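## Task

Carry the yellow tray onto the top of the two-door cabinet beside arm4, keep the remaining three trays on top of the two-door cabinet beside arm1, and make sure that when finished, every item a tray carries is standing inside that tray.

## Robot and tools

Robots: four identical i2rt Big YAM arms named arm1, arm2, arm3 and arm4. Each has six revolute joints, a two-finger gripper and a wrist camera (arm1_cam_wrist and so on). Four room cameras are fixed in the room: cam_arm1, cam_arm2, cam_arm3 and cam_arm4. Reach from the joint1 axis is about 1.0 m. Arm feet in the scene frame (metres, quaternion wxyz): arm1 (-3.389, 0.970, 1.097); arm2 (-0.636, 0.377, 0.910); arm3 (0.722, 2.477, 0.955); arm4 (0.746, -1.740, 0.865). Each foot faces along its own +x, and joint1 at 0 unfolds the arm that way.

Frame: there is one scene frame for everything. Its origin is on the floor and +z is up. The hand point lies between the finger pads, roughly 1 cm behind the tips. The fingers point along the hand's +z and open along its y. hand_target is where the hand would be at the joint targets currently held.

move: one action for any subset of robots. Each robot gets its own object under its name (arm1..arm4). A robot you omit keeps its old command. Inside a robot's object:
- joints: absolute targets by name. joint1_rad runs -2.879 to 2.879 and turns the arm about its foot, counter-clockwise from above positive. joint2_rad 0 to 3.141 is the shoulder (0 = upper arm pointing back). joint3_rad 0 to 3.019 is the elbow (0 = folded). joint4_rad -1.692 to 1.57 pitches the hand, positive tips the fingers up. joint5_rad -1.57 to 1.57 swings the hand sideways, positive to the arm's right. joint6_rad -2.094 to 2.094 rolls the hand, positive clockwise seen from behind. gripper_m 0 to 0.093 is the absolute fingertip gap in metres.
- target: an absolute hand pose, a single list of 7 numbers [x, y, z, qw, qx, qy, qz], metres in the scene frame. The hand follows a straight line there from hand_target. When target is given, joints may only contain gripper_m.
- speed: top path speed in m/s, 0.002 to 0.5, default 0.25. Rotation is capped at twice this value in rad/s. Only allowed together with target.
- min_time_s: 0.1 to 8 s, the minimum duration of that robot's joint motions. Use it together with joints.
- cameras: a list of names, or ["all"]. An empty list means no images.
All motions in one call start together. Hand paths in one call finish together, so the slowest sets the pace. Each path lasts 0.5 to 10 s. The controller limits each step to 100 mm and 20 degrees from the measured pose. Expect errors of a centimetre or more, overshoot when the arm is near straight, and wide swings when you command joints. Paths do not avoid obstacles or other arms. A call with no action returns the full state, the images and the scene number. An unknown key makes a call invalid. An out-of-range value gets the call refused, and once a call is refused, later move/wait/finished_scene calls in that reply are skipped.

wait: seconds 0 to 10, plus optional cameras. Commands stay as they were.
zoom_image: camera plus region [x0, y0, x1, y1] in image pixels from the top-left, at most 504x504. It only works on a camera in the latest images.
read_manual: returns licence texts only.
finished_scene: scene = the current scene number. It ends the scene for good; the goal must then hold with no robot help.

Reading results: the move line lists each moved robot as done or with its worst status. off_target means the joint stopped short and may still be pushing. time_out means the joint keeps a nearby target and goes on pushing; to relieve it, send its reported position. not_followed / "joint command not followed" / "pose unreachable" means the collision or self check held back the arm, which may keep retrying. on_its_own lists uncommanded behaviour, and "held at" there is a target, not a reading. Robots named "as last shown" were not commanded. Joint velocities are in rad/s (gripper m/s); "within noise" means the arm is still. Joint torques include gravity and carry offsets; numbers 3 and 4 wrap at ±28 N m. Gripper: closed on nothing it reads 0.000-0.003. Holding a hard part it reads up to about 0.005 below the width (or 0.002 above). Command about 0.005 below first-contact width for a firm grip, and open well wide to release.

Heat: holding loads, long stretches or pushing at the unreachable heats the motors. MOTOR HOT appears at 85 °C. At 100 °C the arm goes limp and drops its load for 30-60 s (limit_stop_at_motor_heat); resend the targets afterwards.

Avoid: pressing two robots together, or gripping another arm's fingers, which ends the scene. Also avoid hard hits on fixed or heavy things, objects falling far or leaving the work area or reaching the floor, releasing parts while they move, and slams. The arms do not wait for each other. Loose objects may get small random nudges. The printed hand position and the camera calibrations (given per camera: intrinsics K, distortion, T_world_to_cam) are only approximate; check the images.

Each tool is called after "Call:" by a JSON object that holds its "op" and its "data", one argument or row to a line.

## Session

Call:
{"op": "move", "data": {

}}

Scene clock: 0.00 s.
Joint torques (N m): no reading
Heat: arm1: hottest gripper 25 °C; arm2: hottest joint1_rad 26 °C; arm3: hottest joint1_rad 27 °C; arm4: hottest joint4_rad 28 °C.
Joint velocities: within noise
arm1.joint_positions: joint1_rad=+0.017 joint2_rad=+0.618 joint3_rad=+1.380 joint4_rad=-1.394 joint5_rad=-0.199 joint6_rad=+0.724 gripper_m=+0.09396
arm1.joint_status: not commanded
arm1.hand: x=-3.6214 y=+0.9713 z=+1.6194 quat_wxyz=(+0.224, +0.828, -0.326, -0.397) (m; scene frame)
arm1.hand_target: x=-3.6193 y=+0.9712 z=+1.6286 quat_wxyz=(+0.226, +0.824, -0.324, -0.406) (m; scene frame)
arm1.hand_status: not commanded
arm2.joint_positions: joint1_rad=+0.060 joint2_rad=+0.620 joint3_rad=+1.451 joint4_rad=-1.200 joint5_rad=+0.159 joint6_rad=+0.139 gripper_m=+0.09396
arm2.joint_status: not commanded
arm2.hand: x=-0.8722 y=+0.3944 z=+1.5108 quat_wxyz=(-0.009, +0.818, -0.081, -0.570) (m; scene frame)
arm2.hand_target: x=-0.8680 y=+0.3946 z=+1.5238 quat_wxyz=(-0.007, +0.809, -0.081, -0.582) (m; scene frame)
arm2.hand_status: not commanded
arm3.joint_positions: joint1_rad=-0.869 joint2_rad=+0.639 joint3_rad=+1.368 joint4_rad=-1.495 joint5_rad=-0.125 joint6_rad=+0.677 gripper_m=+0.09396
arm3.joint_status: not commanded
arm3.hand: x=+0.9311 y=+2.4316 z=+1.4532 quat_wxyz=(-0.381, -0.410, -0.818, -0.131) (m; scene frame)
arm3.hand_target: x=+0.9299 y=+2.4320 z=+1.4659 quat_wxyz=(-0.395, -0.406, -0.813, -0.133) (m; scene frame)
arm3.hand_status: not commanded
arm4.joint_positions: joint1_rad=+0.612 joint2_rad=+0.648 joint3_rad=+1.318 joint4_rad=-1.473 joint5_rad=-0.255 joint6_rad=+0.101 gripper_m=+0.09396
arm4.joint_status: not commanded
arm4.hand: x=+0.9680 y=-1.6808 z=+1.3424 quat_wxyz=(-0.361, +0.036, -0.919, -0.153) (m; scene frame)
arm4.hand_target: x=+0.9670 y=-1.6810 z=+1.3518 quat_wxyz=(-0.372, +0.038, -0.915, -0.153) (m; scene frame)
arm4.hand_status: not commanded
pictures: arm1_cam_wrist, arm2_cam_wrist, arm3_cam_wrist, arm4_cam_wrist, cam_arm1, cam_arm2, cam_arm3, cam_arm4

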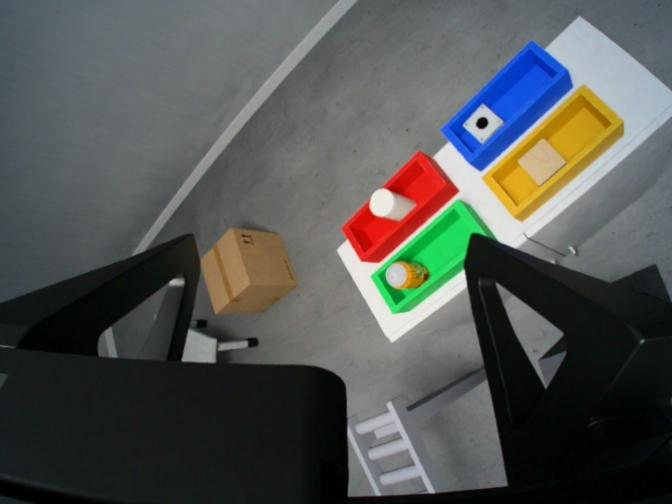

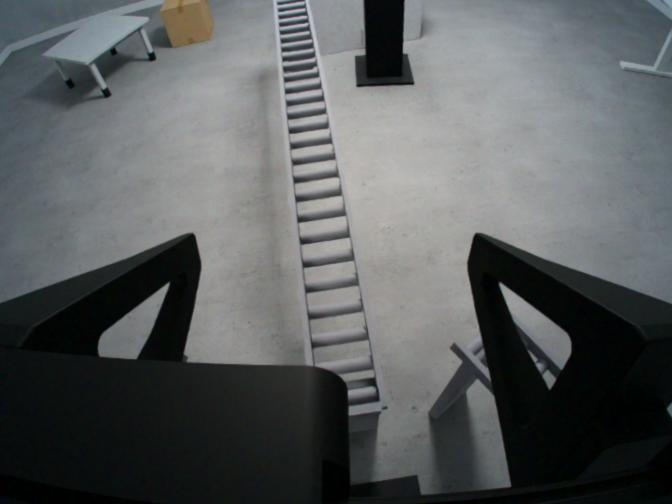

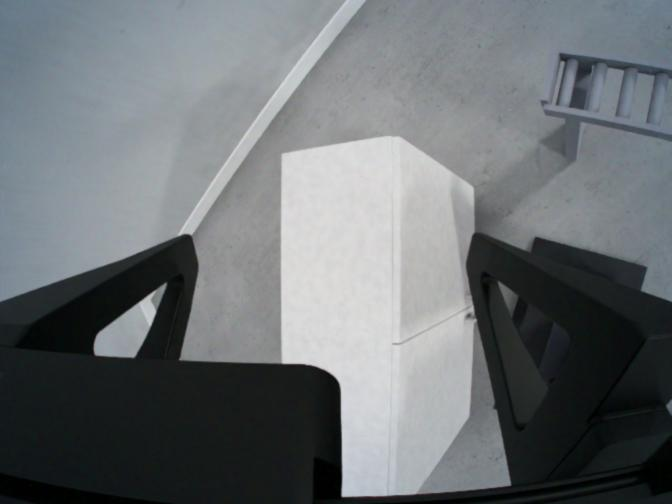

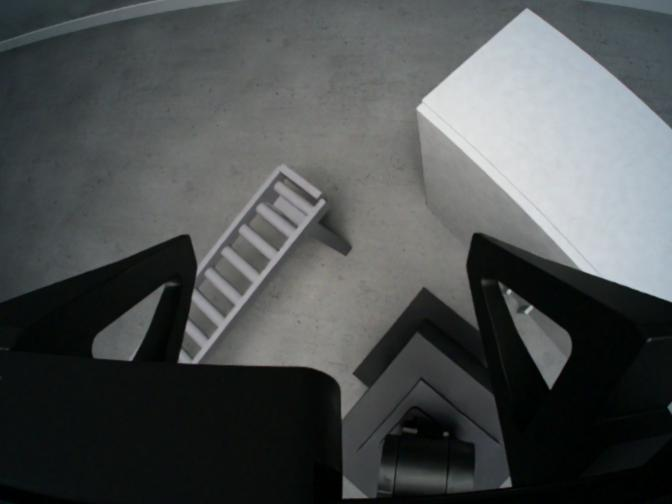

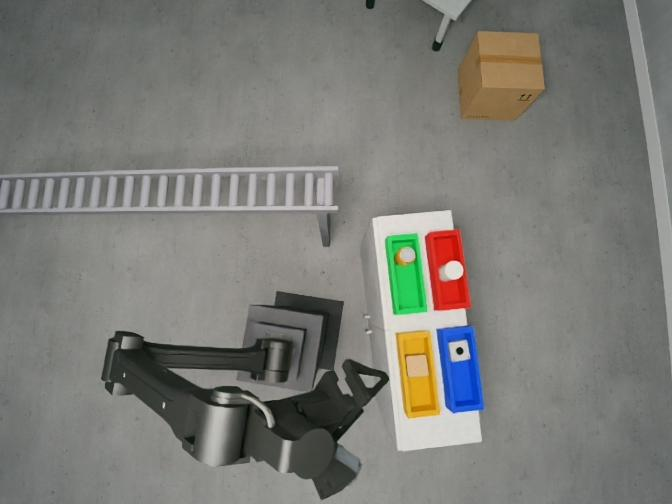

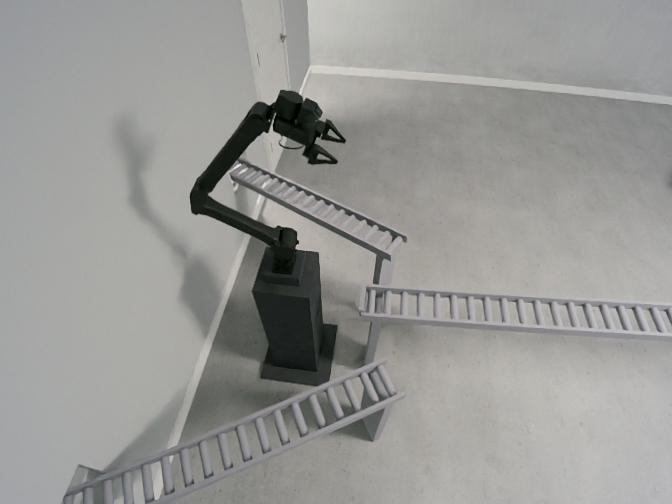

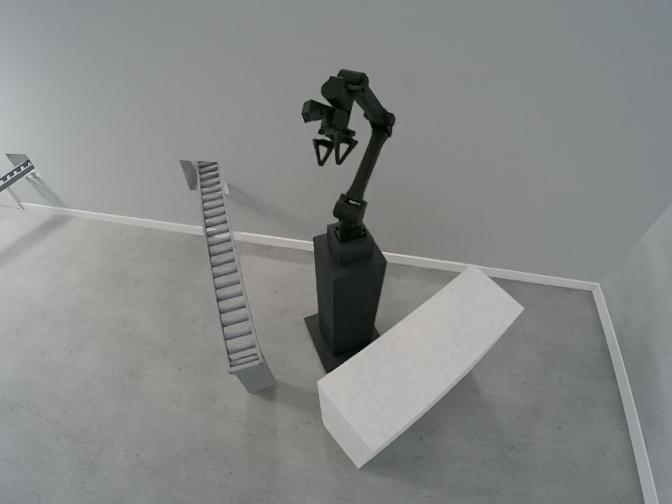

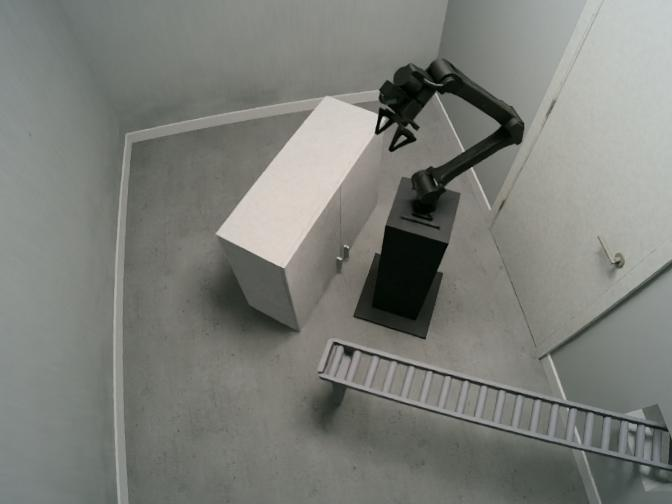

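Call:
{"op": "move", "data": {
  "arm1": {"target":[-3.81,1.07,1.08,0,0.668,0.744,0],"speed":0.4},
  "cameras": ["arm1_cam_wrist","cam_arm1"]
}}

Scene clock: 8.47 s.
Joint torques (N m): arm1=[0.97 -9.82 9.65 0.53 -0.01 -0.19] | arm2=[-0.21 2.02 8.58 2.15 0.08 -0.11] | arm3=[0.97 1.79 10.76 2.13 0.04 -0.12] | arm4=[-0.73 1.14 10.48 1.73 -0.09 0.09]
Heat: arm1: hottest gripper 25 °C; arm2: hottest joint1_rad 26 °C; arm3: hottest joint1_rad 27 °C; arm4: hottest joint4_rad 28 °C.
move: arm1 off_target
Joint velocities: within noise
arm1.joint_positions: joint1_rad=-0.104 joint2_rad=+1.712 joint3_rad=+0.955 joint4_rad=-0.829 joint5_rad=+0.010 joint6_rad=-1.897 gripper_m=+0.09398
arm1.joint_status: not commanded
arm1.hand: x=-3.7924 y=+1.0711 z=+1.0778 quat_wxyz=(+0.012, +0.676, +0.737, +0.005) (m; scene frame)
arm1.hand_target: x=-3.8097 y=+1.0697 z=+1.0804 quat_wxyz=(+0.000, +0.668, +0.744, +0.000) (m; scene frame)
arm1.hand_status: off_target (0.018 m and 2.0 deg from the pose sent, 0.580 m and 143.8 deg at the start)
arm2, arm3, arm4: as last shown
pictures: arm1_cam_wrist, cam_arm1
camera_calibration:
arm1_cam_wrist: T_world_to_cam=[[-0.995638, -0.0903837, -0.0231392, -3.65387], [-0.0873843, 0.816489, 0.57071, -1.81629], [-0.0326899, 0.570242, -0.820826, 0.276911], [0, 0, 0, 1]] pos_world=[-3.7876, 0.994822, 1.17932]

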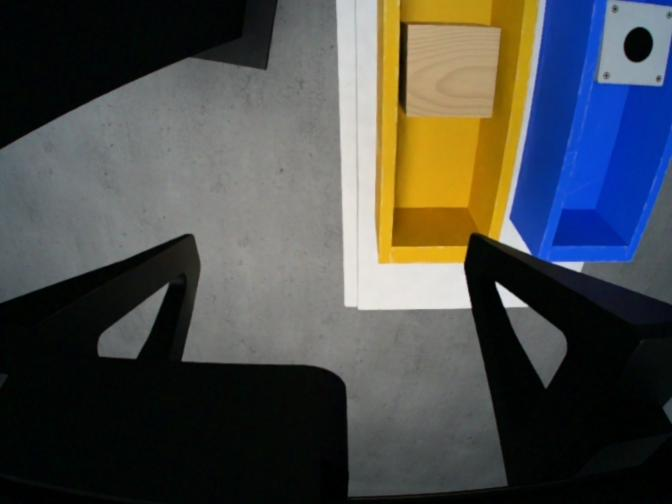

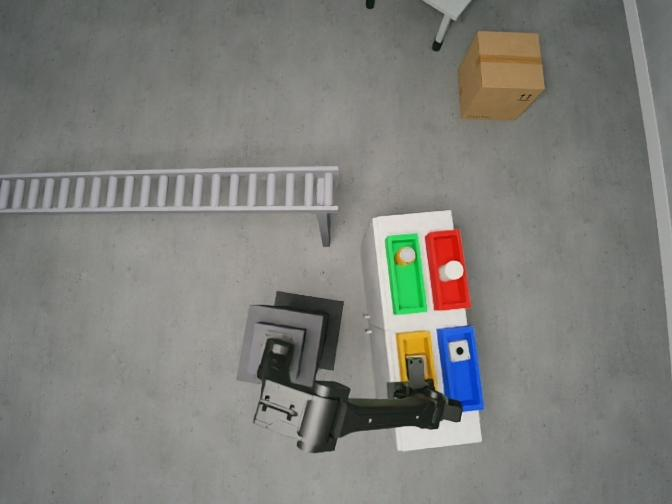

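Call:
{"op": "move", "data": {
  "arm1": {"target":[-3.85,1.11,0.96,0,0.668,0.744,0],"speed":0.25,"joints":{"gripper_m":0.05}},
  "cameras": ["arm1_cam_wrist","cam_arm1"]
}}

Call:
{"op": "zoom_image", "data": {
  "camera": "arm1_cam_wrist",
  "region": [200, 0, 536, 252]
}}

Scene clock: 11.23 s.
Joint torques (N m): arm1=[-0.91 -11.99 7.32 0.49 -0.05 -0.14] | arm2=[-0.21 2.02 8.58 2.15 0.08 -0.11] | arm3=[0.79 1.85 10.77 2.15 0.06 -0.13] | arm4=[-0.67 1.14 10.48 1.73 -0.09 0.09]
Heat: arm1: hottest gripper 25 °C; arm2: hottest joint1_rad 26 °C; arm3: hottest joint1_rad 27 °C; arm4: hottest joint4_rad 28 °C.
move: arm1 off_target
Joint velocities: within noise
arm1.joint_positions: joint1_rad=-0.145 joint2_rad=+2.049 joint3_rad=+1.081 joint4_rad=-0.604 joint5_rad=+0.010 joint6_rad=-1.963 gripper_m=+0.05008
arm1.joint_status: all done
arm1.hand: x=-3.8408 y=+1.1012 z=+0.9640 quat_wxyz=(+0.007, +0.667, +0.745, +0.002) (m; scene frame)
arm1.hand_target: x=-3.8498 y=+1.1099 z=+0.9602 quat_wxyz=(+0.000, +0.668, +0.744, +0.000) (m; scene frame)
arm1.hand_status: off_target (0.013 m and 0.8 deg from the pose sent, 0.137 m and 2.0 deg at the start)
arm2, arm3, arm4: as last shown
pictures: arm1_cam_wrist, cam_arm1
camera_calibration:
arm1_cam_wrist: T_world_to_cam=[[-0.993238, -0.115574, -0.0109703, -3.67672], [-0.100857, 0.812223, 0.574562, -1.8309], [-0.0574939, 0.571783, -0.818388, 0.0654635], [0, 0, 0, 1]] pos_world=[-3.83276, 1.02474, 1.06521]

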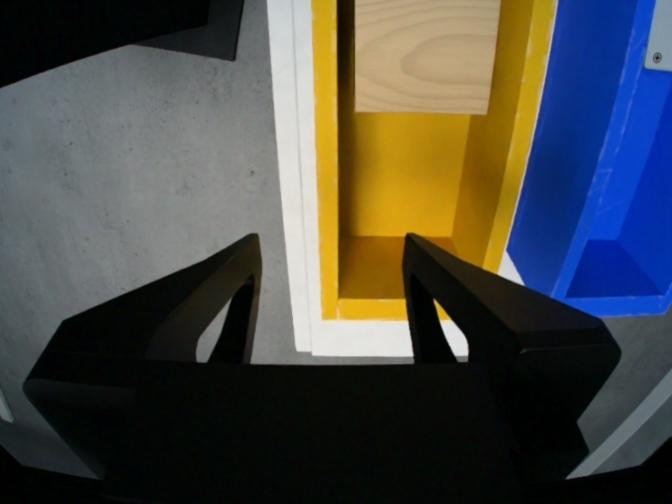

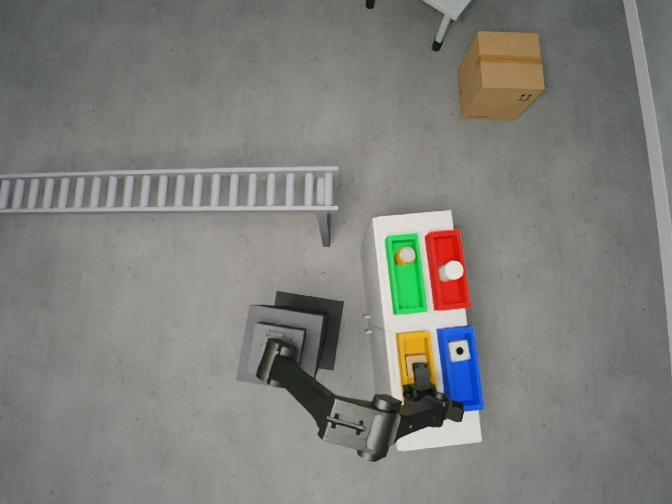

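Scaled by 1.500 from the camera's 672x504 image, which has a finer 960x720 frame.

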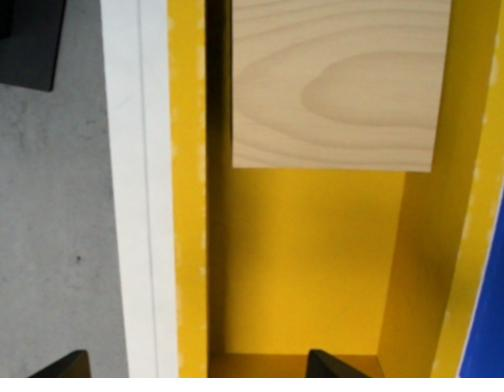

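Call:
{"op": "move", "data": {
  "arm1": {"target":[-3.844,1.117,0.851,0,0.668,0.744,0],"speed":0.15},
  "cameras": ["arm1_cam_wrist"]
}}

Scene clock: 13.40 s.
Joint torques (N m): arm1=[-1.26 -12.57 4.94 0.51 -0.07 -0.16] | arm2=[-0.21 2.02 8.58 2.14 0.08 -0.11] | arm3=[0.73 1.79 10.78 2.15 0.04 -0.12] | arm4=[-0.67 1.14 10.48 1.73 -0.09 0.09]
Heat: arm1: hottest gripper 25 °C; arm2: hottest joint1_rad 26 °C; arm3: hottest joint1_rad 27 °C; arm4: hottest joint4_rad 28 °C.
move: arm1 off_target
Joint velocities: within noise
arm1.joint_positions: joint1_rad=-0.160 joint2_rad=+2.302 joint3_rad=+1.131 joint4_rad=-0.394 joint5_rad=+0.010 joint6_rad=-1.983 gripper_m=+0.05008
arm1.joint_status: not commanded
arm1.hand: x=-3.8409 y=+1.1076 z=+0.8586 quat_wxyz=(+0.003, +0.665, +0.747, +0.000) (m; scene frame)
arm1.hand_target: x=-3.8437 y=+1.1168 z=+0.8513 quat_wxyz=(+0.000, +0.668, +0.744, +0.000) (m; scene frame)
arm1.hand_status: off_target (0.012 m and 0.6 deg from the pose sent, 0.114 m and 0.8 deg at the start)
arm2, arm3, arm4: as last shown
pictures: arm1_cam_wrist
camera_calibration:
arm1_cam_wrist: T_world_to_cam=[[-0.992728, -0.120322, -0.00375343, -3.67632], [-0.100415, 0.810483, 0.577091, -1.77419], [-0.0663947, 0.573272, -0.816671, -0.0618038], [0, 0, 0, 1]] pos_world=[-3.83184, 1.03104, 0.959599]

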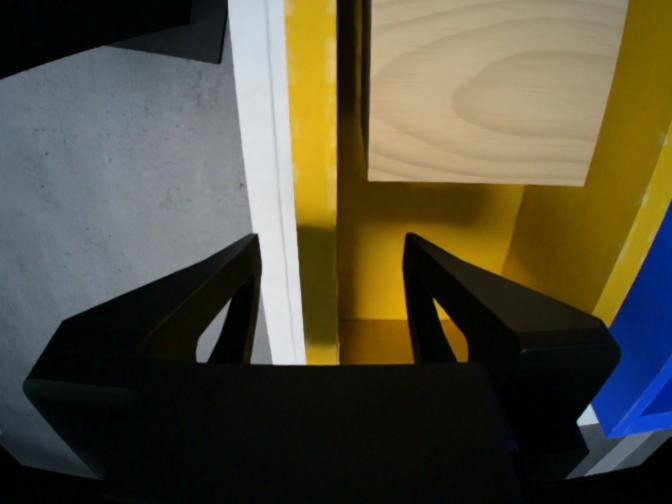

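Call:
{"op": "move", "data": {
  "arm1": {"target":[-3.840,1.117,0.844,0,0.668,0.744,0],"speed":0.1}
}}

Call:
{"op": "move", "data": {
  "arm1": {"joints":{"gripper_m":0}},
  "cameras": ["arm1_cam_wrist"]
}}

Scene clock: 14.97 s.
Joint torques (N m): arm1=[-1.32 -12.45 4.4 0.58 -0.07 -0.15] | arm2=[-0.26 2.02 8.59 2.15 0.08 -0.11] | arm3=[0.91 1.9 10.81 2.18 0.06 -0.11] | arm4=[-0.67 1.08 10.48 1.73 -0.09 0.08]
Heat: arm1: hottest gripper 25 °C; arm2: hottest joint1_rad 26 °C; arm3: hottest joint1_rad 27 °C; arm4: hottest joint4_rad 28 °C.
move: arm1 off_target
Joint velocities: within noise
arm1.joint_positions: joint1_rad=-0.162 joint2_rad=+2.312 joint3_rad=+1.131 joint4_rad=-0.375 joint5_rad=+0.010 joint6_rad=-1.986 gripper_m=+0.05008
arm1.joint_status: not commanded
arm1.hand: x=-3.8416 y=+1.1087 z=+0.8541 quat_wxyz=(-0.001, +0.665, +0.747, -0.001) (m; scene frame)
arm1.hand_target: x=-3.8396 y=+1.1168 z=+0.8442 quat_wxyz=(+0.000, +0.668, +0.744, +0.000) (m; scene frame)
arm1.hand_status: off_target (0.013 m and 0.6 deg from the pose sent, 0.017 m and 0.6 deg at the start)
arm2, arm3, arm4: as last shown
pictures: none

Scene clock: 15.70 s.
Joint torques (N m): arm1=[-1.2 -12.4 4.3 0.4 -0.11 -0.11] | arm2=[-0.26 2.02 8.59 2.15 0.08 -0.11] | arm3=[0.85 1.79 10.77 2.14 0.05 -0.11] | arm4=[-0.73 1.14 10.48 1.73 -0.09 0.08]
Heat: arm1: hottest gripper 25 °C; arm2: hottest joint1_rad 26 °C; arm3: hottest joint1_rad 27 °C; arm4: hottest joint4_rad 28 °C.
move: arm1 off_target
Joint velocities: within noise
arm1.joint_positions: joint1_rad=-0.163 joint2_rad=+2.312 joint3_rad=+1.132 joint4_rad=-0.372 joint5_rad=+0.012 joint6_rad=-1.990 gripper_m=+0.01238
arm1.joint_status: gripper_m off_target (ended at +0.01241, target +0.00000)
arm1.hand: x=-3.8428 y=+1.1099 z=+0.8541 quat_wxyz=(-0.003, +0.663, +0.748, -0.002) (m; scene frame)
arm1.hand_target: x=-3.8397 y=+1.1168 z=+0.8442 quat_wxyz=(+0.000, +0.668, +0.744, +0.000) (m; scene frame)
arm1.hand_status: not commanded
arm2, arm3, arm4: as last shown
pictures: arm1_cam_wrist
camera_calibration:
arm1_cam_wrist: T_world_to_cam=[[-0.992252, -0.123984, 0.00793901, -3.68197], [-0.0961933, 0.807136, 0.582476, -1.75821], [-0.0786258, 0.577199, -0.812809, -0.121505], [0, 0, 0, 1]] pos_world=[-3.83212, 1.03274, 0.954583]

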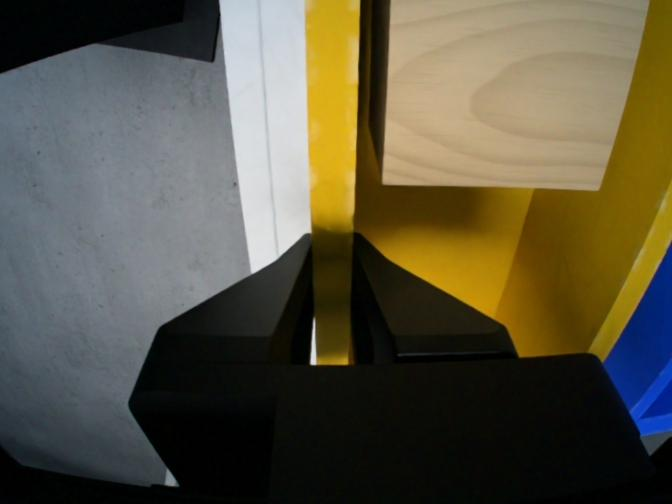

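Call:
{"op": "move", "data": {
  "arm1": {"target":[-3.835,1.112,0.96,0,0.668,0.744,0],"speed":0.08},
  "cameras": ["arm1_cam_wrist","cam_arm1"]
}}

Scene clock: 18.13 s.
Joint torques (N m): arm1=[-0.5 -15.33 4.86 -0.28 -0.28 -0.01] | arm2=[-0.21 2.02 8.59 2.15 0.08 -0.11] | arm3=[0.97 1.9 10.74 2.15 0.05 -0.11] | arm4=[-0.73 1.14 10.5 1.73 -0.09 0.09]
Heat: arm1: hottest gripper 25 °C; arm2: hottest joint1_rad 26 °C; arm3: hottest joint1_rad 27 °C; arm4: hottest joint4_rad 28 °C.
move: arm1 off_target
Joint velocities: within noise
arm1.joint_positions: joint1_rad=-0.163 joint2_rad=+2.077 joint3_rad=+1.059 joint4_rad=-0.564 joint5_rad=+0.016 joint6_rad=-1.990 gripper_m=+0.01238
arm1.joint_status: not commanded
arm1.hand: x=-3.8286 y=+1.1075 z=+0.9472 quat_wxyz=(+0.010, +0.663, +0.748, +0.007) (m; scene frame)
arm1.hand_target: x=-3.8350 y=+1.1120 z=+0.9599 quat_wxyz=(+0.000, +0.668, +0.744, +0.000) (m; scene frame)
arm1.hand_status: off_target (0.015 m and 1.5 deg from the pose sent, 0.106 m and 0.8 deg at the start)
arm2, arm3, arm4: as last shown
pictures: arm1_cam_wrist, cam_arm1
camera_calibration:
arm1_cam_wrist: T_world_to_cam=[[-0.992032, -0.124091, -0.0217527, -3.63988], [-0.113918, 0.809825, 0.575505, -1.87354], [-0.053799, 0.573398, -0.817509, 0.0603777], [0, 0, 0, 1]] pos_world=[-3.82106, 1.03094, 1.04841]

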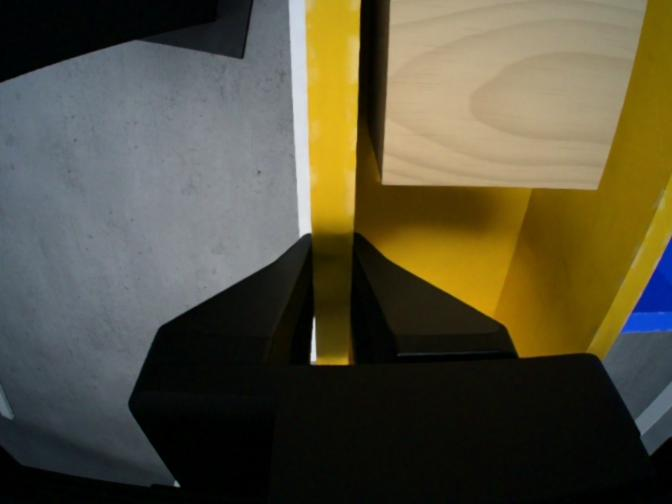

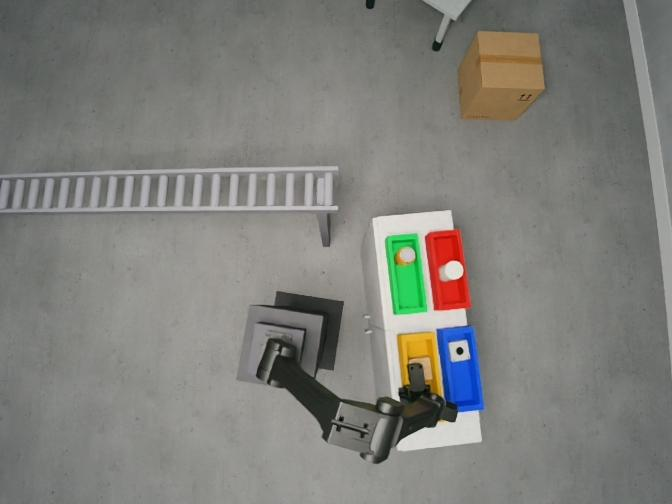

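Call:
{"op": "move", "data": {
  "arm1": {"target":[-3.82,1.112,1.13,0,0.668,0.744,0],"speed":0.25}
}}

Call:
{"op": "move", "data": {
  "arm1": {"joints":{"joint1_rad":1.7,"joint6_rad":-1.65},"min_time_s":3.5},
  "cameras": ["arm1_cam_wrist","cam_arm1"]
}}

Call:
{"op": "move", "data": {
  "arm1": {"target":[-3.38,0.42,0.98,0,0,1,0],"speed":0.25},
  "cameras": ["arm1_cam_wrist","cam_arm1"]
}}

Scene clock: 20.63 s.
Joint torques (N m): arm1=[-0.97 -12.51 12.07 -0.4 -0.29 -0.08] | arm2=[-0.21 2.02 8.59 2.14 0.08 -0.11] | arm3=[0.85 1.85 10.73 2.13 0.03 -0.12] | arm4=[-0.73 1.14 10.5 1.72 -0.09 0.09]
Heat: arm1: hottest gripper 25 °C; arm2: hottest joint1_rad 26 °C; arm3: hottest joint1_rad 27 °C; arm4: hottest joint4_rad 28 °C.
move: arm1 off_target
Joint velocities: within noise
arm1.joint_positions: joint1_rad=-0.163 joint2_rad=+1.704 joint3_rad=+1.041 joint4_rad=-0.961 joint5_rad=+0.017 joint6_rad=-1.990 gripper_m=+0.01238
arm1.joint_status: not commanded
arm1.hand: x=-3.7957 y=+1.0995 z=+1.1057 quat_wxyz=(+0.029, +0.663, +0.748, +0.016) (m; scene frame)
arm1.hand_target: x=-3.8186 y=+1.1116 z=+1.1305 quat_wxyz=(+0.000, +0.668, +0.744, +0.000) (m; scene frame)
arm1.hand_status: off_target (0.037 m and 3.8 deg from the pose sent, 0.183 m and 1.5 deg at the start)
arm2, arm3, arm4: as last shown
pictures: none

Scene clock: 24.77 s.
Joint torques (N m): arm1=[0.03 -12.4 12.33 -0.2 -0.3 -0.04] | arm2=[-0.21 2.02 8.59 2.15 0.08 -0.11] | arm3=[0.79 1.85 10.8 2.15 0.05 -0.12] | arm4=[-0.67 1.14 10.5 1.73 -0.09 0.08]
Heat: arm1: hottest gripper 26 °C; arm2: hottest joint1_rad 26 °C; arm3: hottest joint1_rad 27 °C; arm4: hottest joint1_rad 27 °C.
move: arm1 done
Joint velocities: within noise
arm1.joint_positions: joint1_rad=+1.699 joint2_rad=+1.704 joint3_rad=+1.041 joint4_rad=-0.964 joint5_rad=+0.017 joint6_rad=-1.657 gripper_m=+0.01238
arm1.joint_status: all done
arm1.hand: x=-3.3955 y=+0.5441 z=+1.1174 quat_wxyz=(-0.004, -0.039, +0.999, +0.021) (m; scene frame)
arm1.hand_target: x=-3.3947 y=+0.5185 z=+1.1429 quat_wxyz=(-0.003, -0.036, +0.999, -0.014) (m; scene frame)
arm1.hand_status: not commanded
arm2.joint_positions: joint1_rad=+0.060 joint2_rad=+0.620 joint3_rad=+1.451 joint4_rad=-1.200 joint5_rad=+0.159 joint6_rad=+0.139 gripper_m=+0.09396
arm2.joint_status: not commanded
arm2.hand: x=-0.8722 y=+0.3944 z=+1.5108 quat_wxyz=(-0.009, +0.818, -0.081, -0.570) (m; scene frame)
arm2.hand_target: x=-0.8680 y=+0.3946 z=+1.5238 quat_wxyz=(-0.007, +0.809, -0.081, -0.582) (m; scene frame)
arm2.hand_status: not commanded
arm3.joint_positions: joint1_rad=-0.869 joint2_rad=+0.639 joint3_rad=+1.368 joint4_rad=-1.495 joint5_rad=-0.125 joint6_rad=+0.677 gripper_m=+0.09396
arm3.joint_status: not commanded
arm3.hand: x=+0.9311 y=+2.4316 z=+1.4532 quat_wxyz=(-0.381, -0.410, -0.818, -0.131) (m; scene frame)
arm3.hand_target: x=+0.9299 y=+2.4320 z=+1.4659 quat_wxyz=(-0.395, -0.406, -0.813, -0.133) (m; scene frame)
arm3.hand_status: not commanded
arm4.joint_positions: joint1_rad=+0.612 joint2_rad=+0.648 joint3_rad=+1.318 joint4_rad=-1.473 joint5_rad=-0.255 joint6_rad=+0.101 gripper_m=+0.09396
arm4.joint_status: not commanded
arm4.hand: x=+0.9680 y=-1.6808 z=+1.3424 quat_wxyz=(-0.361, +0.036, -0.919, -0.153) (m; scene frame)
arm4.hand_target: x=+0.9670 y=-1.6810 z=+1.3518 quat_wxyz=(-0.372, +0.038, -0.915, -0.153) (m; scene frame)
arm4.hand_status: not commanded
pictures: arm1_cam_wrist, cam_arm1
camera_calibration:
arm1_cam_wrist: T_world_to_cam=[[0.0829425, -0.995709, -0.0410345, 0.869444], [-0.80646, -0.0912539, 0.584205, -3.33679], [-0.585443, -0.0153627, -0.810568, -0.946785], [0, 0, 0, 1]] pos_world=[-3.31739, 0.546673, 1.21762]

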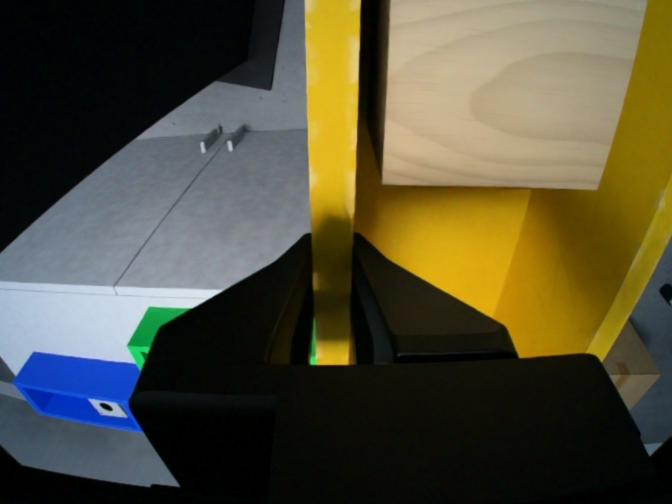

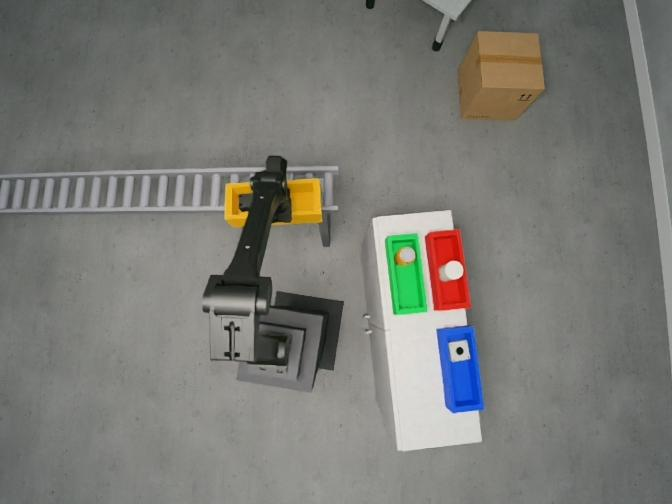

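Scene clock: 26.47 s.
Joint torques (N m): arm1=[1.14 -15.44 10.21 0.34 -0.4 0] | arm2=[-0.26 2.08 8.61 2.15 0.08 -0.11] | arm3=[0.91 1.9 10.76 2.14 0.06 -0.13] | arm4=[-0.73 1.14 10.48 1.73 -0.09 0.09]
Heat: arm1: hottest gripper 26 °C; arm2: hottest joint1_rad 26 °C; arm3: hottest joint1_rad 27 °C; arm4: hottest joint1_rad 27 °C.
move: arm1 off_target
Joint velocities: within noise
arm1.joint_positions: joint1_rad=+1.709 joint2_rad=+2.174 joint3_rad=+1.300 joint4_rad=-0.768 joint5_rad=+0.013 joint6_rad=-1.560 gripper_m=+0.01238
arm1.joint_status: not commanded
arm1.hand: x=-3.3893 y=+0.4483 z=+0.9681 quat_wxyz=(-0.003, +0.004, +1.000, +0.028) (m; scene frame)
arm1.hand_target: x=-3.3799 y=+0.4212 z=+0.9810 quat_wxyz=(+0.000, +0.000, +1.000, +0.000) (m; scene frame)
arm1.hand_status: off_target (0.032 m and 3.3 deg from the pose sent, 0.186 m and 5.1 deg at the start)
arm2, arm3, arm4: as last shown
pictures: arm1_cam_wrist, cam_arm1
camera_calibration:
arm1_cam_wrist: T_world_to_cam=[[-0.0038255, -0.998448, -0.0555591, 0.488653], [-0.810914, -0.0294137, 0.584426, -3.29626], [-0.585153, 0.0472894, -0.809543, -1.09376], [0, 0, 0, 1]] pos_world=[-3.31113, 0.442663, 1.06812]

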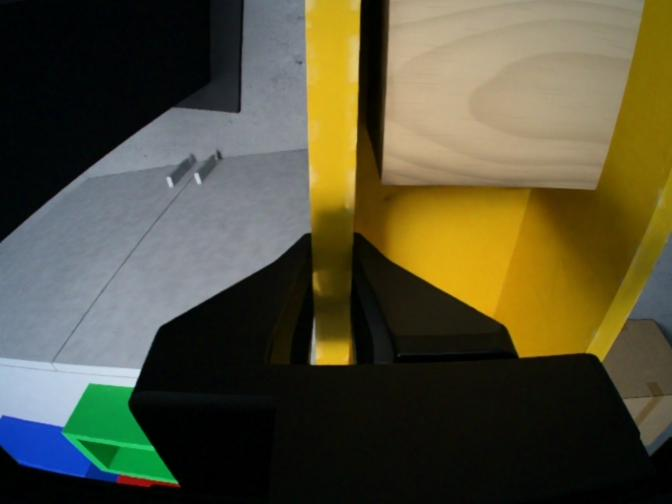

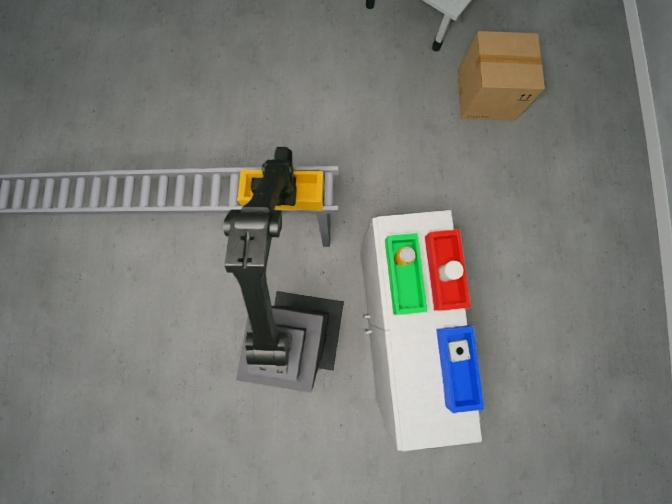

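Call:
{"op": "move", "data": {
  "arm1": {"target":[-3.37,0.372,0.885,0,0,1,0],"speed":0.2},
  "cameras": ["arm1_cam_wrist","cam_arm1"]
}}

Call:
{"op": "zoom_image", "data": {
  "camera": "cam_arm1",
  "region": [200, 130, 360, 250]
}}

Scene clock: 28.20 s.
Joint torques (N m): arm1=[1.61 -8.06 14.2 3.78 -0.37 0.13] | arm2=[-0.21 2.08 8.59 2.15 0.08 -0.11] | arm3=[0.91 1.9 10.8 2.13 0.05 -0.12] | arm4=[-0.73 1.14 10.48 1.73 -0.09 0.09]
Heat: arm1: hottest gripper 26 °C; arm2: hottest joint1_rad 26 °C; arm3: hottest joint1_rad 27 °C; arm4: hottest joint1_rad 27 °C.
move: arm1 off_target
Joint velocities: within noise
arm1.joint_positions: joint1_rad=+1.717 joint2_rad=+2.301 joint3_rad=+1.438 joint4_rad=-0.777 joint5_rad=+0.012 joint6_rad=-1.559 gripper_m=+0.01307
arm1.joint_status: not commanded
arm1.hand: x=-3.3843 y=+0.4113 z=+0.9352 quat_wxyz=(-0.002, +0.001, +1.000, +0.027) (m; scene frame)
arm1.hand_target: x=-3.3702 y=+0.3803 z=+0.8908 quat_wxyz=(+0.001, +0.000, +1.000, +0.000) (m; scene frame)
arm1.hand_status: off_target (0.065 m and 3.1 deg from the pose sent, 0.114 m and 3.3 deg at the start)
arm2, arm3, arm4: as last shown
pictures: arm1_cam_wrist, cam_arm1
camera_calibration:
arm1_cam_wrist: T_world_to_cam=[[0.00296568, -0.998601, -0.052802, 0.470283], [-0.81149, -0.0332588, 0.583419, -3.27355], [-0.584358, 0.0411181, -0.810453, -1.10957], [0, 0, 0, 1]] pos_world=[-3.30623, 0.406374, 1.03542]

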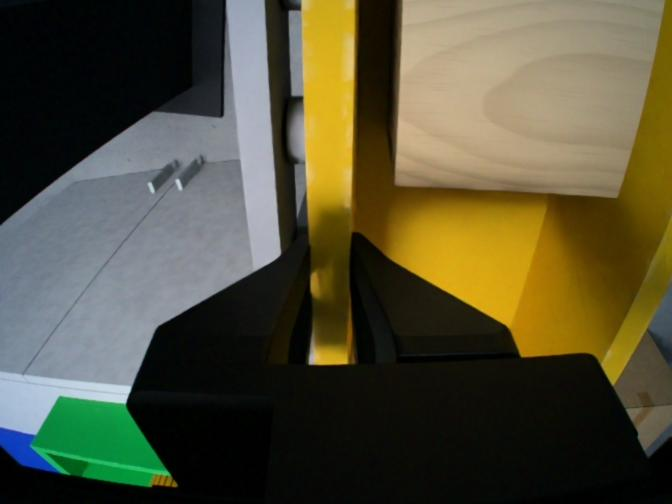

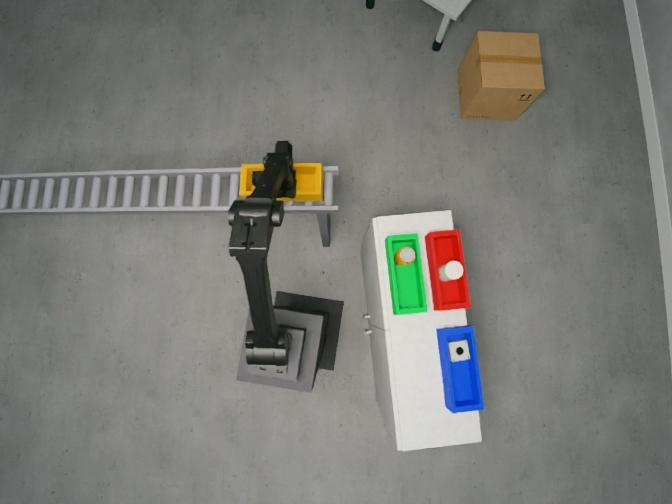

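Scaled by 3.150 from the camera's 672x504 image, which has a finer 960x720 frame.

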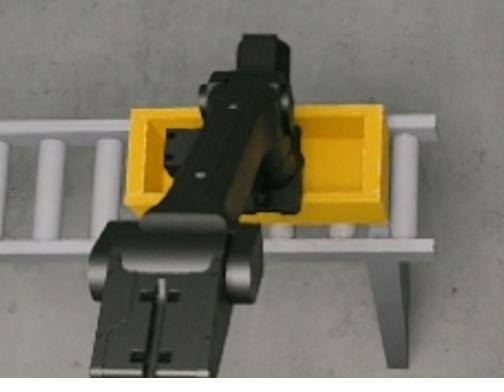

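Call:
{"op": "move", "data": {
  "arm1": {"target":[-3.37,0.398,0.985,0,0,1,0],"speed":0.2}
}}

Call:
{"op": "move", "data": {
  "arm1": {"target":[-3.37,0.398,0.93,0,0,1,0],"speed":0.1},
  "cameras": ["arm1_cam_wrist","cam_arm1"]
}}

Call:
{"op": "zoom_image", "data": {
  "camera": "cam_arm1",
  "region": [200, 130, 360, 250]
}}

Scene clock: 30.20 s.
Joint torques (N m): arm1=[1.2 -19.02 7.1 -0.17 -0.32 -0.02] | arm2=[-0.26 2.02 8.58 2.15 0.08 -0.11] | arm3=[0.85 1.9 10.76 2.14 0.04 -0.11] | arm4=[-0.73 1.14 10.5 1.73 -0.09 0.09]
Heat: arm1: hottest gripper 26 °C; arm2: hottest joint1_rad 26 °C; arm3: hottest joint1_rad 27 °C; arm4: hottest joint1_rad 27 °C.
move: arm1 off_target
Joint velocities: within noise
arm1.joint_positions: joint1_rad=+1.725 joint2_rad=+2.242 joint3_rad=+1.422 joint4_rad=-0.805 joint5_rad=+0.012 joint6_rad=-1.544 gripper_m=+0.01259
arm1.joint_status: not commanded
arm1.hand: x=-3.3799 y=+0.4103 z=+0.9633 quat_wxyz=(-0.002, +0.004, +1.000, +0.019) (m; scene frame)
arm1.hand_target: x=-3.3701 y=+0.3984 z=+0.9847 quat_wxyz=(+0.000, +0.000, +1.000, +0.000) (m; scene frame)
arm1.hand_status: off_target (0.027 m and 2.3 deg from the pose sent, 0.053 m and 3.1 deg at the start)
arm2, arm3, arm4: as last shown
pictures: none

Scene clock: 31.27 s.
Joint torques (N m): arm1=[1.03 -14.33 7.68 2.02 -0.28 0.08] | arm2=[-0.21 2.08 8.59 2.15 0.08 -0.11] | arm3=[0.85 1.85 10.77 2.13 0.05 -0.12] | arm4=[-0.73 1.08 10.5 1.73 -0.09 0.09]
Heat: arm1: hottest gripper 26 °C; arm2: hottest joint1_rad 26 °C; arm3: hottest joint1_rad 27 °C; arm4: hottest joint1_rad 27 °C.
move: arm1 off_target
Joint velocities: within noise
arm1.joint_positions: joint1_rad=+1.726 joint2_rad=+2.278 joint3_rad=+1.422 joint4_rad=-0.758 joint5_rad=+0.010 joint6_rad=-1.552 gripper_m=+0.01258
arm1.joint_status: not commanded
arm1.hand: x=-3.3787 y=+0.4089 z=+0.9432 quat_wxyz=(-0.002, +0.000, +1.000, +0.014) (m; scene frame)
arm1.hand_target: x=-3.3700 y=+0.3987 z=+0.9307 quat_wxyz=(+0.000, +0.000, +1.000, +0.000) (m; scene frame)
arm1.hand_status: off_target (0.019 m and 1.7 deg from the pose sent, 0.037 m and 2.3 deg at the start)
arm2, arm3, arm4: as last shown
pictures: arm1_cam_wrist, cam_arm1
camera_calibration:
arm1_cam_wrist: T_world_to_cam=[[0.00508234, -0.999597, -0.0279311, 0.45247], [-0.812268, -0.0204183, 0.582927, -3.28113], [-0.583262, 0.0197249, -0.812044, -1.08576], [0, 0, 0, 1]] pos_world=[-3.30074, 0.406709, 1.04361]

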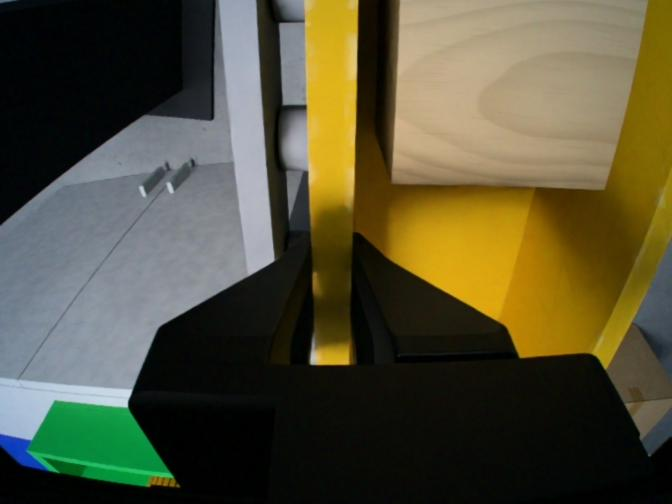

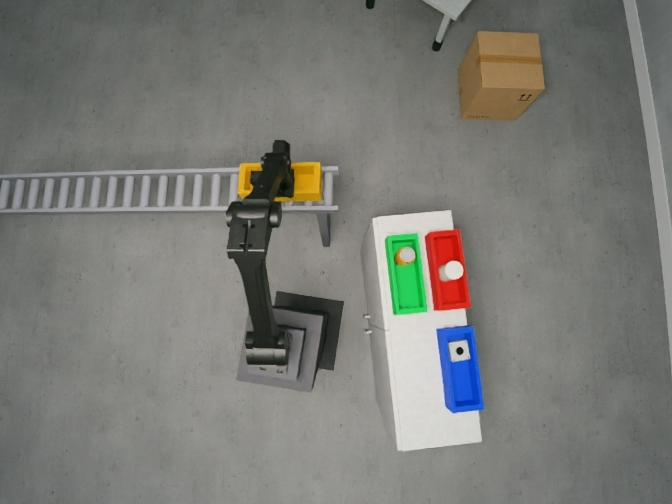

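Scaled by 3.150 from the camera's 672x504 image, which has a finer 960x720 frame.

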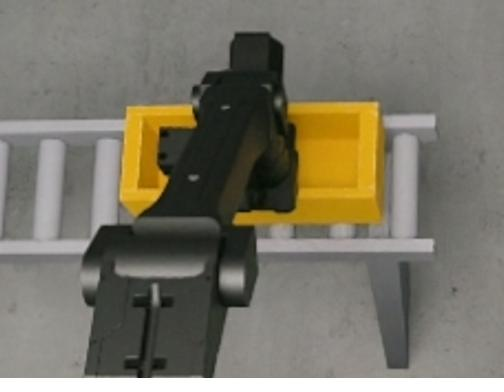

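Call:
{"op": "zoom_image", "data": {
  "camera": "arm1_cam_wrist",
  "region": [180, 0, 400, 260]
}}

Call:
{"op": "move", "data": {
  "arm1": {"target":[-3.37,0.41,0.955,0,0,1,0],"speed":0.2},
  "cameras": ["arm1_cam_wrist","cam_arm1"]
}}

Call:
{"op": "zoom_image", "data": {
  "camera": "cam_arm1",
  "region": [220, 150, 350, 230]
}}

Scaled by 1.938 from the camera's 672x504 image, which has a finer 960x720 frame.

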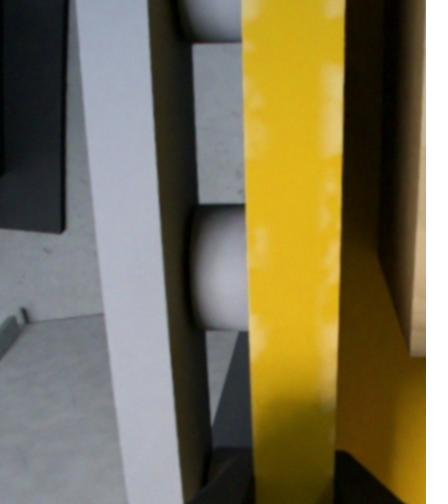

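Scene clock: 33.23 s.
Joint torques (N m): arm1=[1.03 -17.96 5.79 0.27 -0.27 0.01] | arm2=[-0.21 2.02 8.58 2.17 0.08 -0.11] | arm3=[0.97 1.85 10.73 2.15 0.05 -0.12] | arm4=[-0.73 1.08 10.48 1.73 -0.09 0.09]
Heat: arm1: hottest gripper 26 °C; arm2: hottest joint1_rad 26 °C; arm3: hottest joint1_rad 27 °C; arm4: hottest joint1_rad 27 °C.
move: arm1 off_target
Joint velocities: within noise
arm1.joint_positions: joint1_rad=+1.727 joint2_rad=+2.264 joint3_rad=+1.393 joint4_rad=-0.738 joint5_rad=+0.010 joint6_rad=-1.544 gripper_m=+0.01257
arm1.joint_status: not commanded
arm1.hand: x=-3.3784 y=+0.4151 z=+0.9437 quat_wxyz=(-0.002, +0.003, +1.000, +0.011) (m; scene frame)
arm1.hand_target: x=-3.3701 y=+0.4101 z=+0.9548 quat_wxyz=(+0.000, +0.000, +1.000, +0.000) (m; scene frame)
arm1.hand_status: off_target (0.015 m and 1.3 deg from the pose sent, 0.015 m and 1.7 deg at the start)
arm2, arm3, arm4: as last shown
pictures: arm1_cam_wrist, cam_arm1
camera_calibration:
arm1_cam_wrist: T_world_to_cam=[[-0.00146018, -0.999761, -0.0218001, 0.430854], [-0.812351, -0.0115273, 0.583055, -3.2852], [-0.583167, 0.0185607, -0.81214, -1.08447], [0, 0, 0, 1]] pos_world=[-3.30053, 0.41301, 1.0441]

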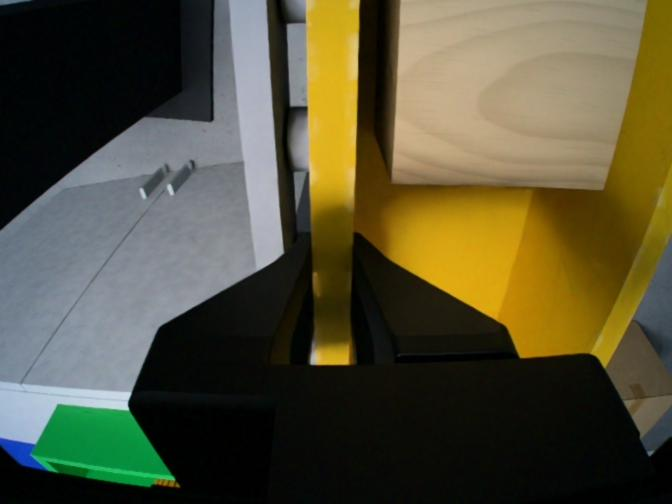

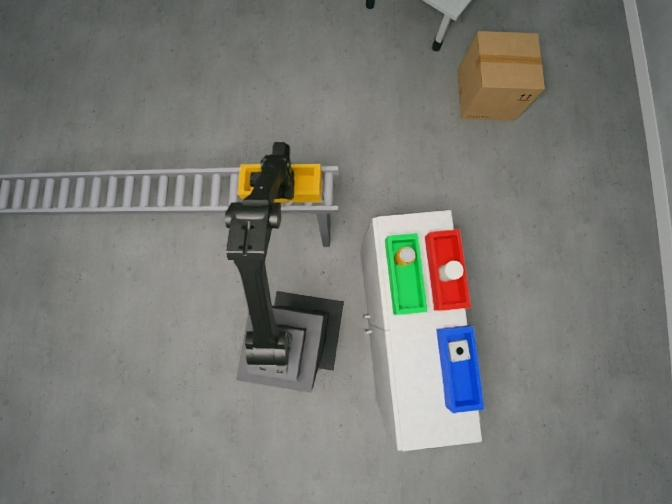

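Scaled by 3.877 from the camera's 672x504 image, which has a finer 960x720 frame.

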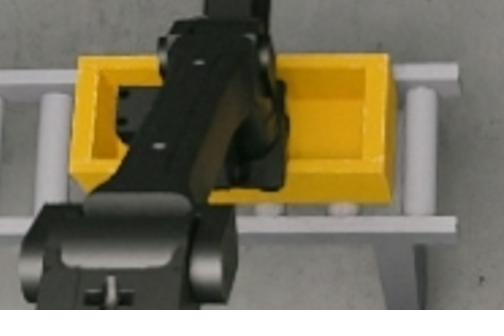

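Call:
{"op": "move", "data": {
  "arm1": {"target":[-3.37,0.411,0.92,0,0,1,0],"speed":0.08},
  "cameras": ["arm1_cam_wrist","cam_arm1"]
}}

Call:
{"op": "zoom_image", "data": {
  "camera": "cam_arm1",
  "region": [220, 150, 350, 230]
}}

Call:
{"op": "zoom_image", "data": {
  "camera": "arm1_cam_wrist",
  "region": [180, 0, 400, 260]
}}

Scene clock: 34.97 s.
Joint torques (N m): arm1=[0.97 -13.51 6.53 1.66 -0.26 0.1] | arm2=[-0.21 2.02 8.58 2.15 0.08 -0.11] | arm3=[0.97 1.96 10.77 2.18 0.05 -0.12] | arm4=[-0.73 1.08 10.48 1.73 -0.09 0.09]
Heat: arm1: hottest gripper 26 °C; arm2: hottest joint1_rad 26 °C; arm3: hottest joint1_rad 27 °C; arm4: hottest joint1_rad 27 °C.
move: arm1 off_target
Joint velocities: within noise
arm1.joint_positions: joint1_rad=+1.727 joint2_rad=+2.269 joint3_rad=+1.388 joint4_rad=-0.706 joint5_rad=+0.010 joint6_rad=-1.552 gripper_m=+0.01257
arm1.joint_status: not commanded
arm1.hand: x=-3.3783 y=+0.4112 z=+0.9400 quat_wxyz=(-0.001, -0.001, +1.000, +0.000) (m; scene frame)
arm1.hand_target: x=-3.3702 y=+0.4120 z=+0.9206 quat_wxyz=(+0.000, +0.000, +1.000, +0.000) (m; scene frame)
arm1.hand_status: off_target (0.022 m and 0.2 deg from the pose sent, 0.025 m and 1.3 deg at the start)
arm2, arm3, arm4: as last shown
pictures: arm1_cam_wrist, cam_arm1
camera_calibration:
arm1_cam_wrist: T_world_to_cam=[[0.00639439, -0.999979, 0.000691723, 0.432424], [-0.812615, -0.00479316, 0.582781, -3.28639], [-0.582765, -0.00428863, -0.812629, -1.07608], [0, 0, 0, 1]] pos_world=[-3.30044, 0.412048, 1.04049]

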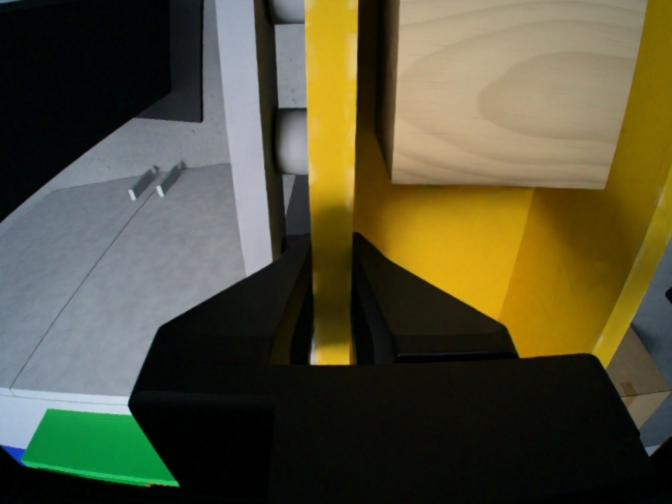

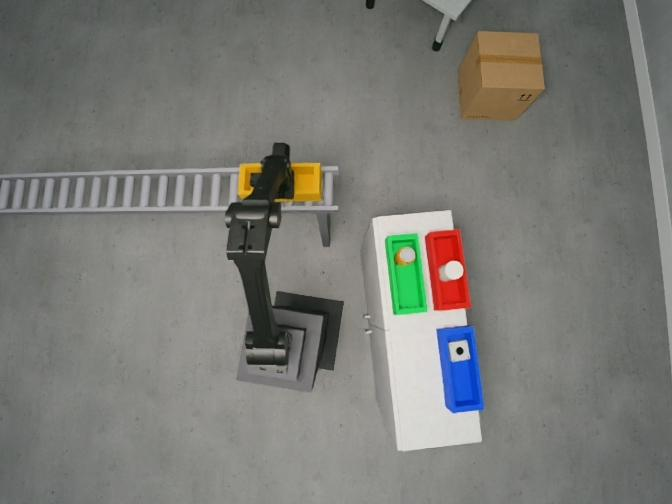

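Scaled by 3.877 from the camera's 672x504 image, which has a finer 960x720 frame.

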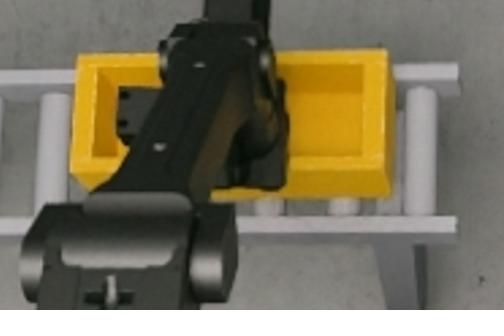

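Scaled by 1.938 from the camera's 672x504 image, which has a finer 960x720 frame.

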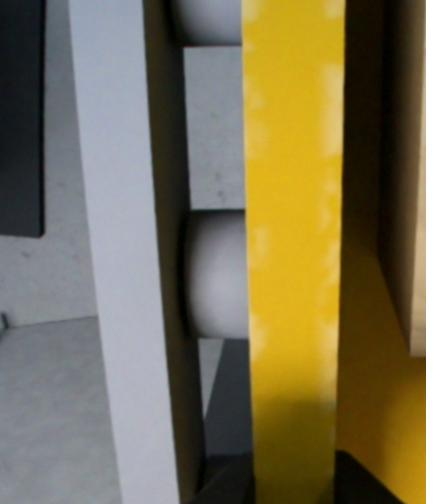

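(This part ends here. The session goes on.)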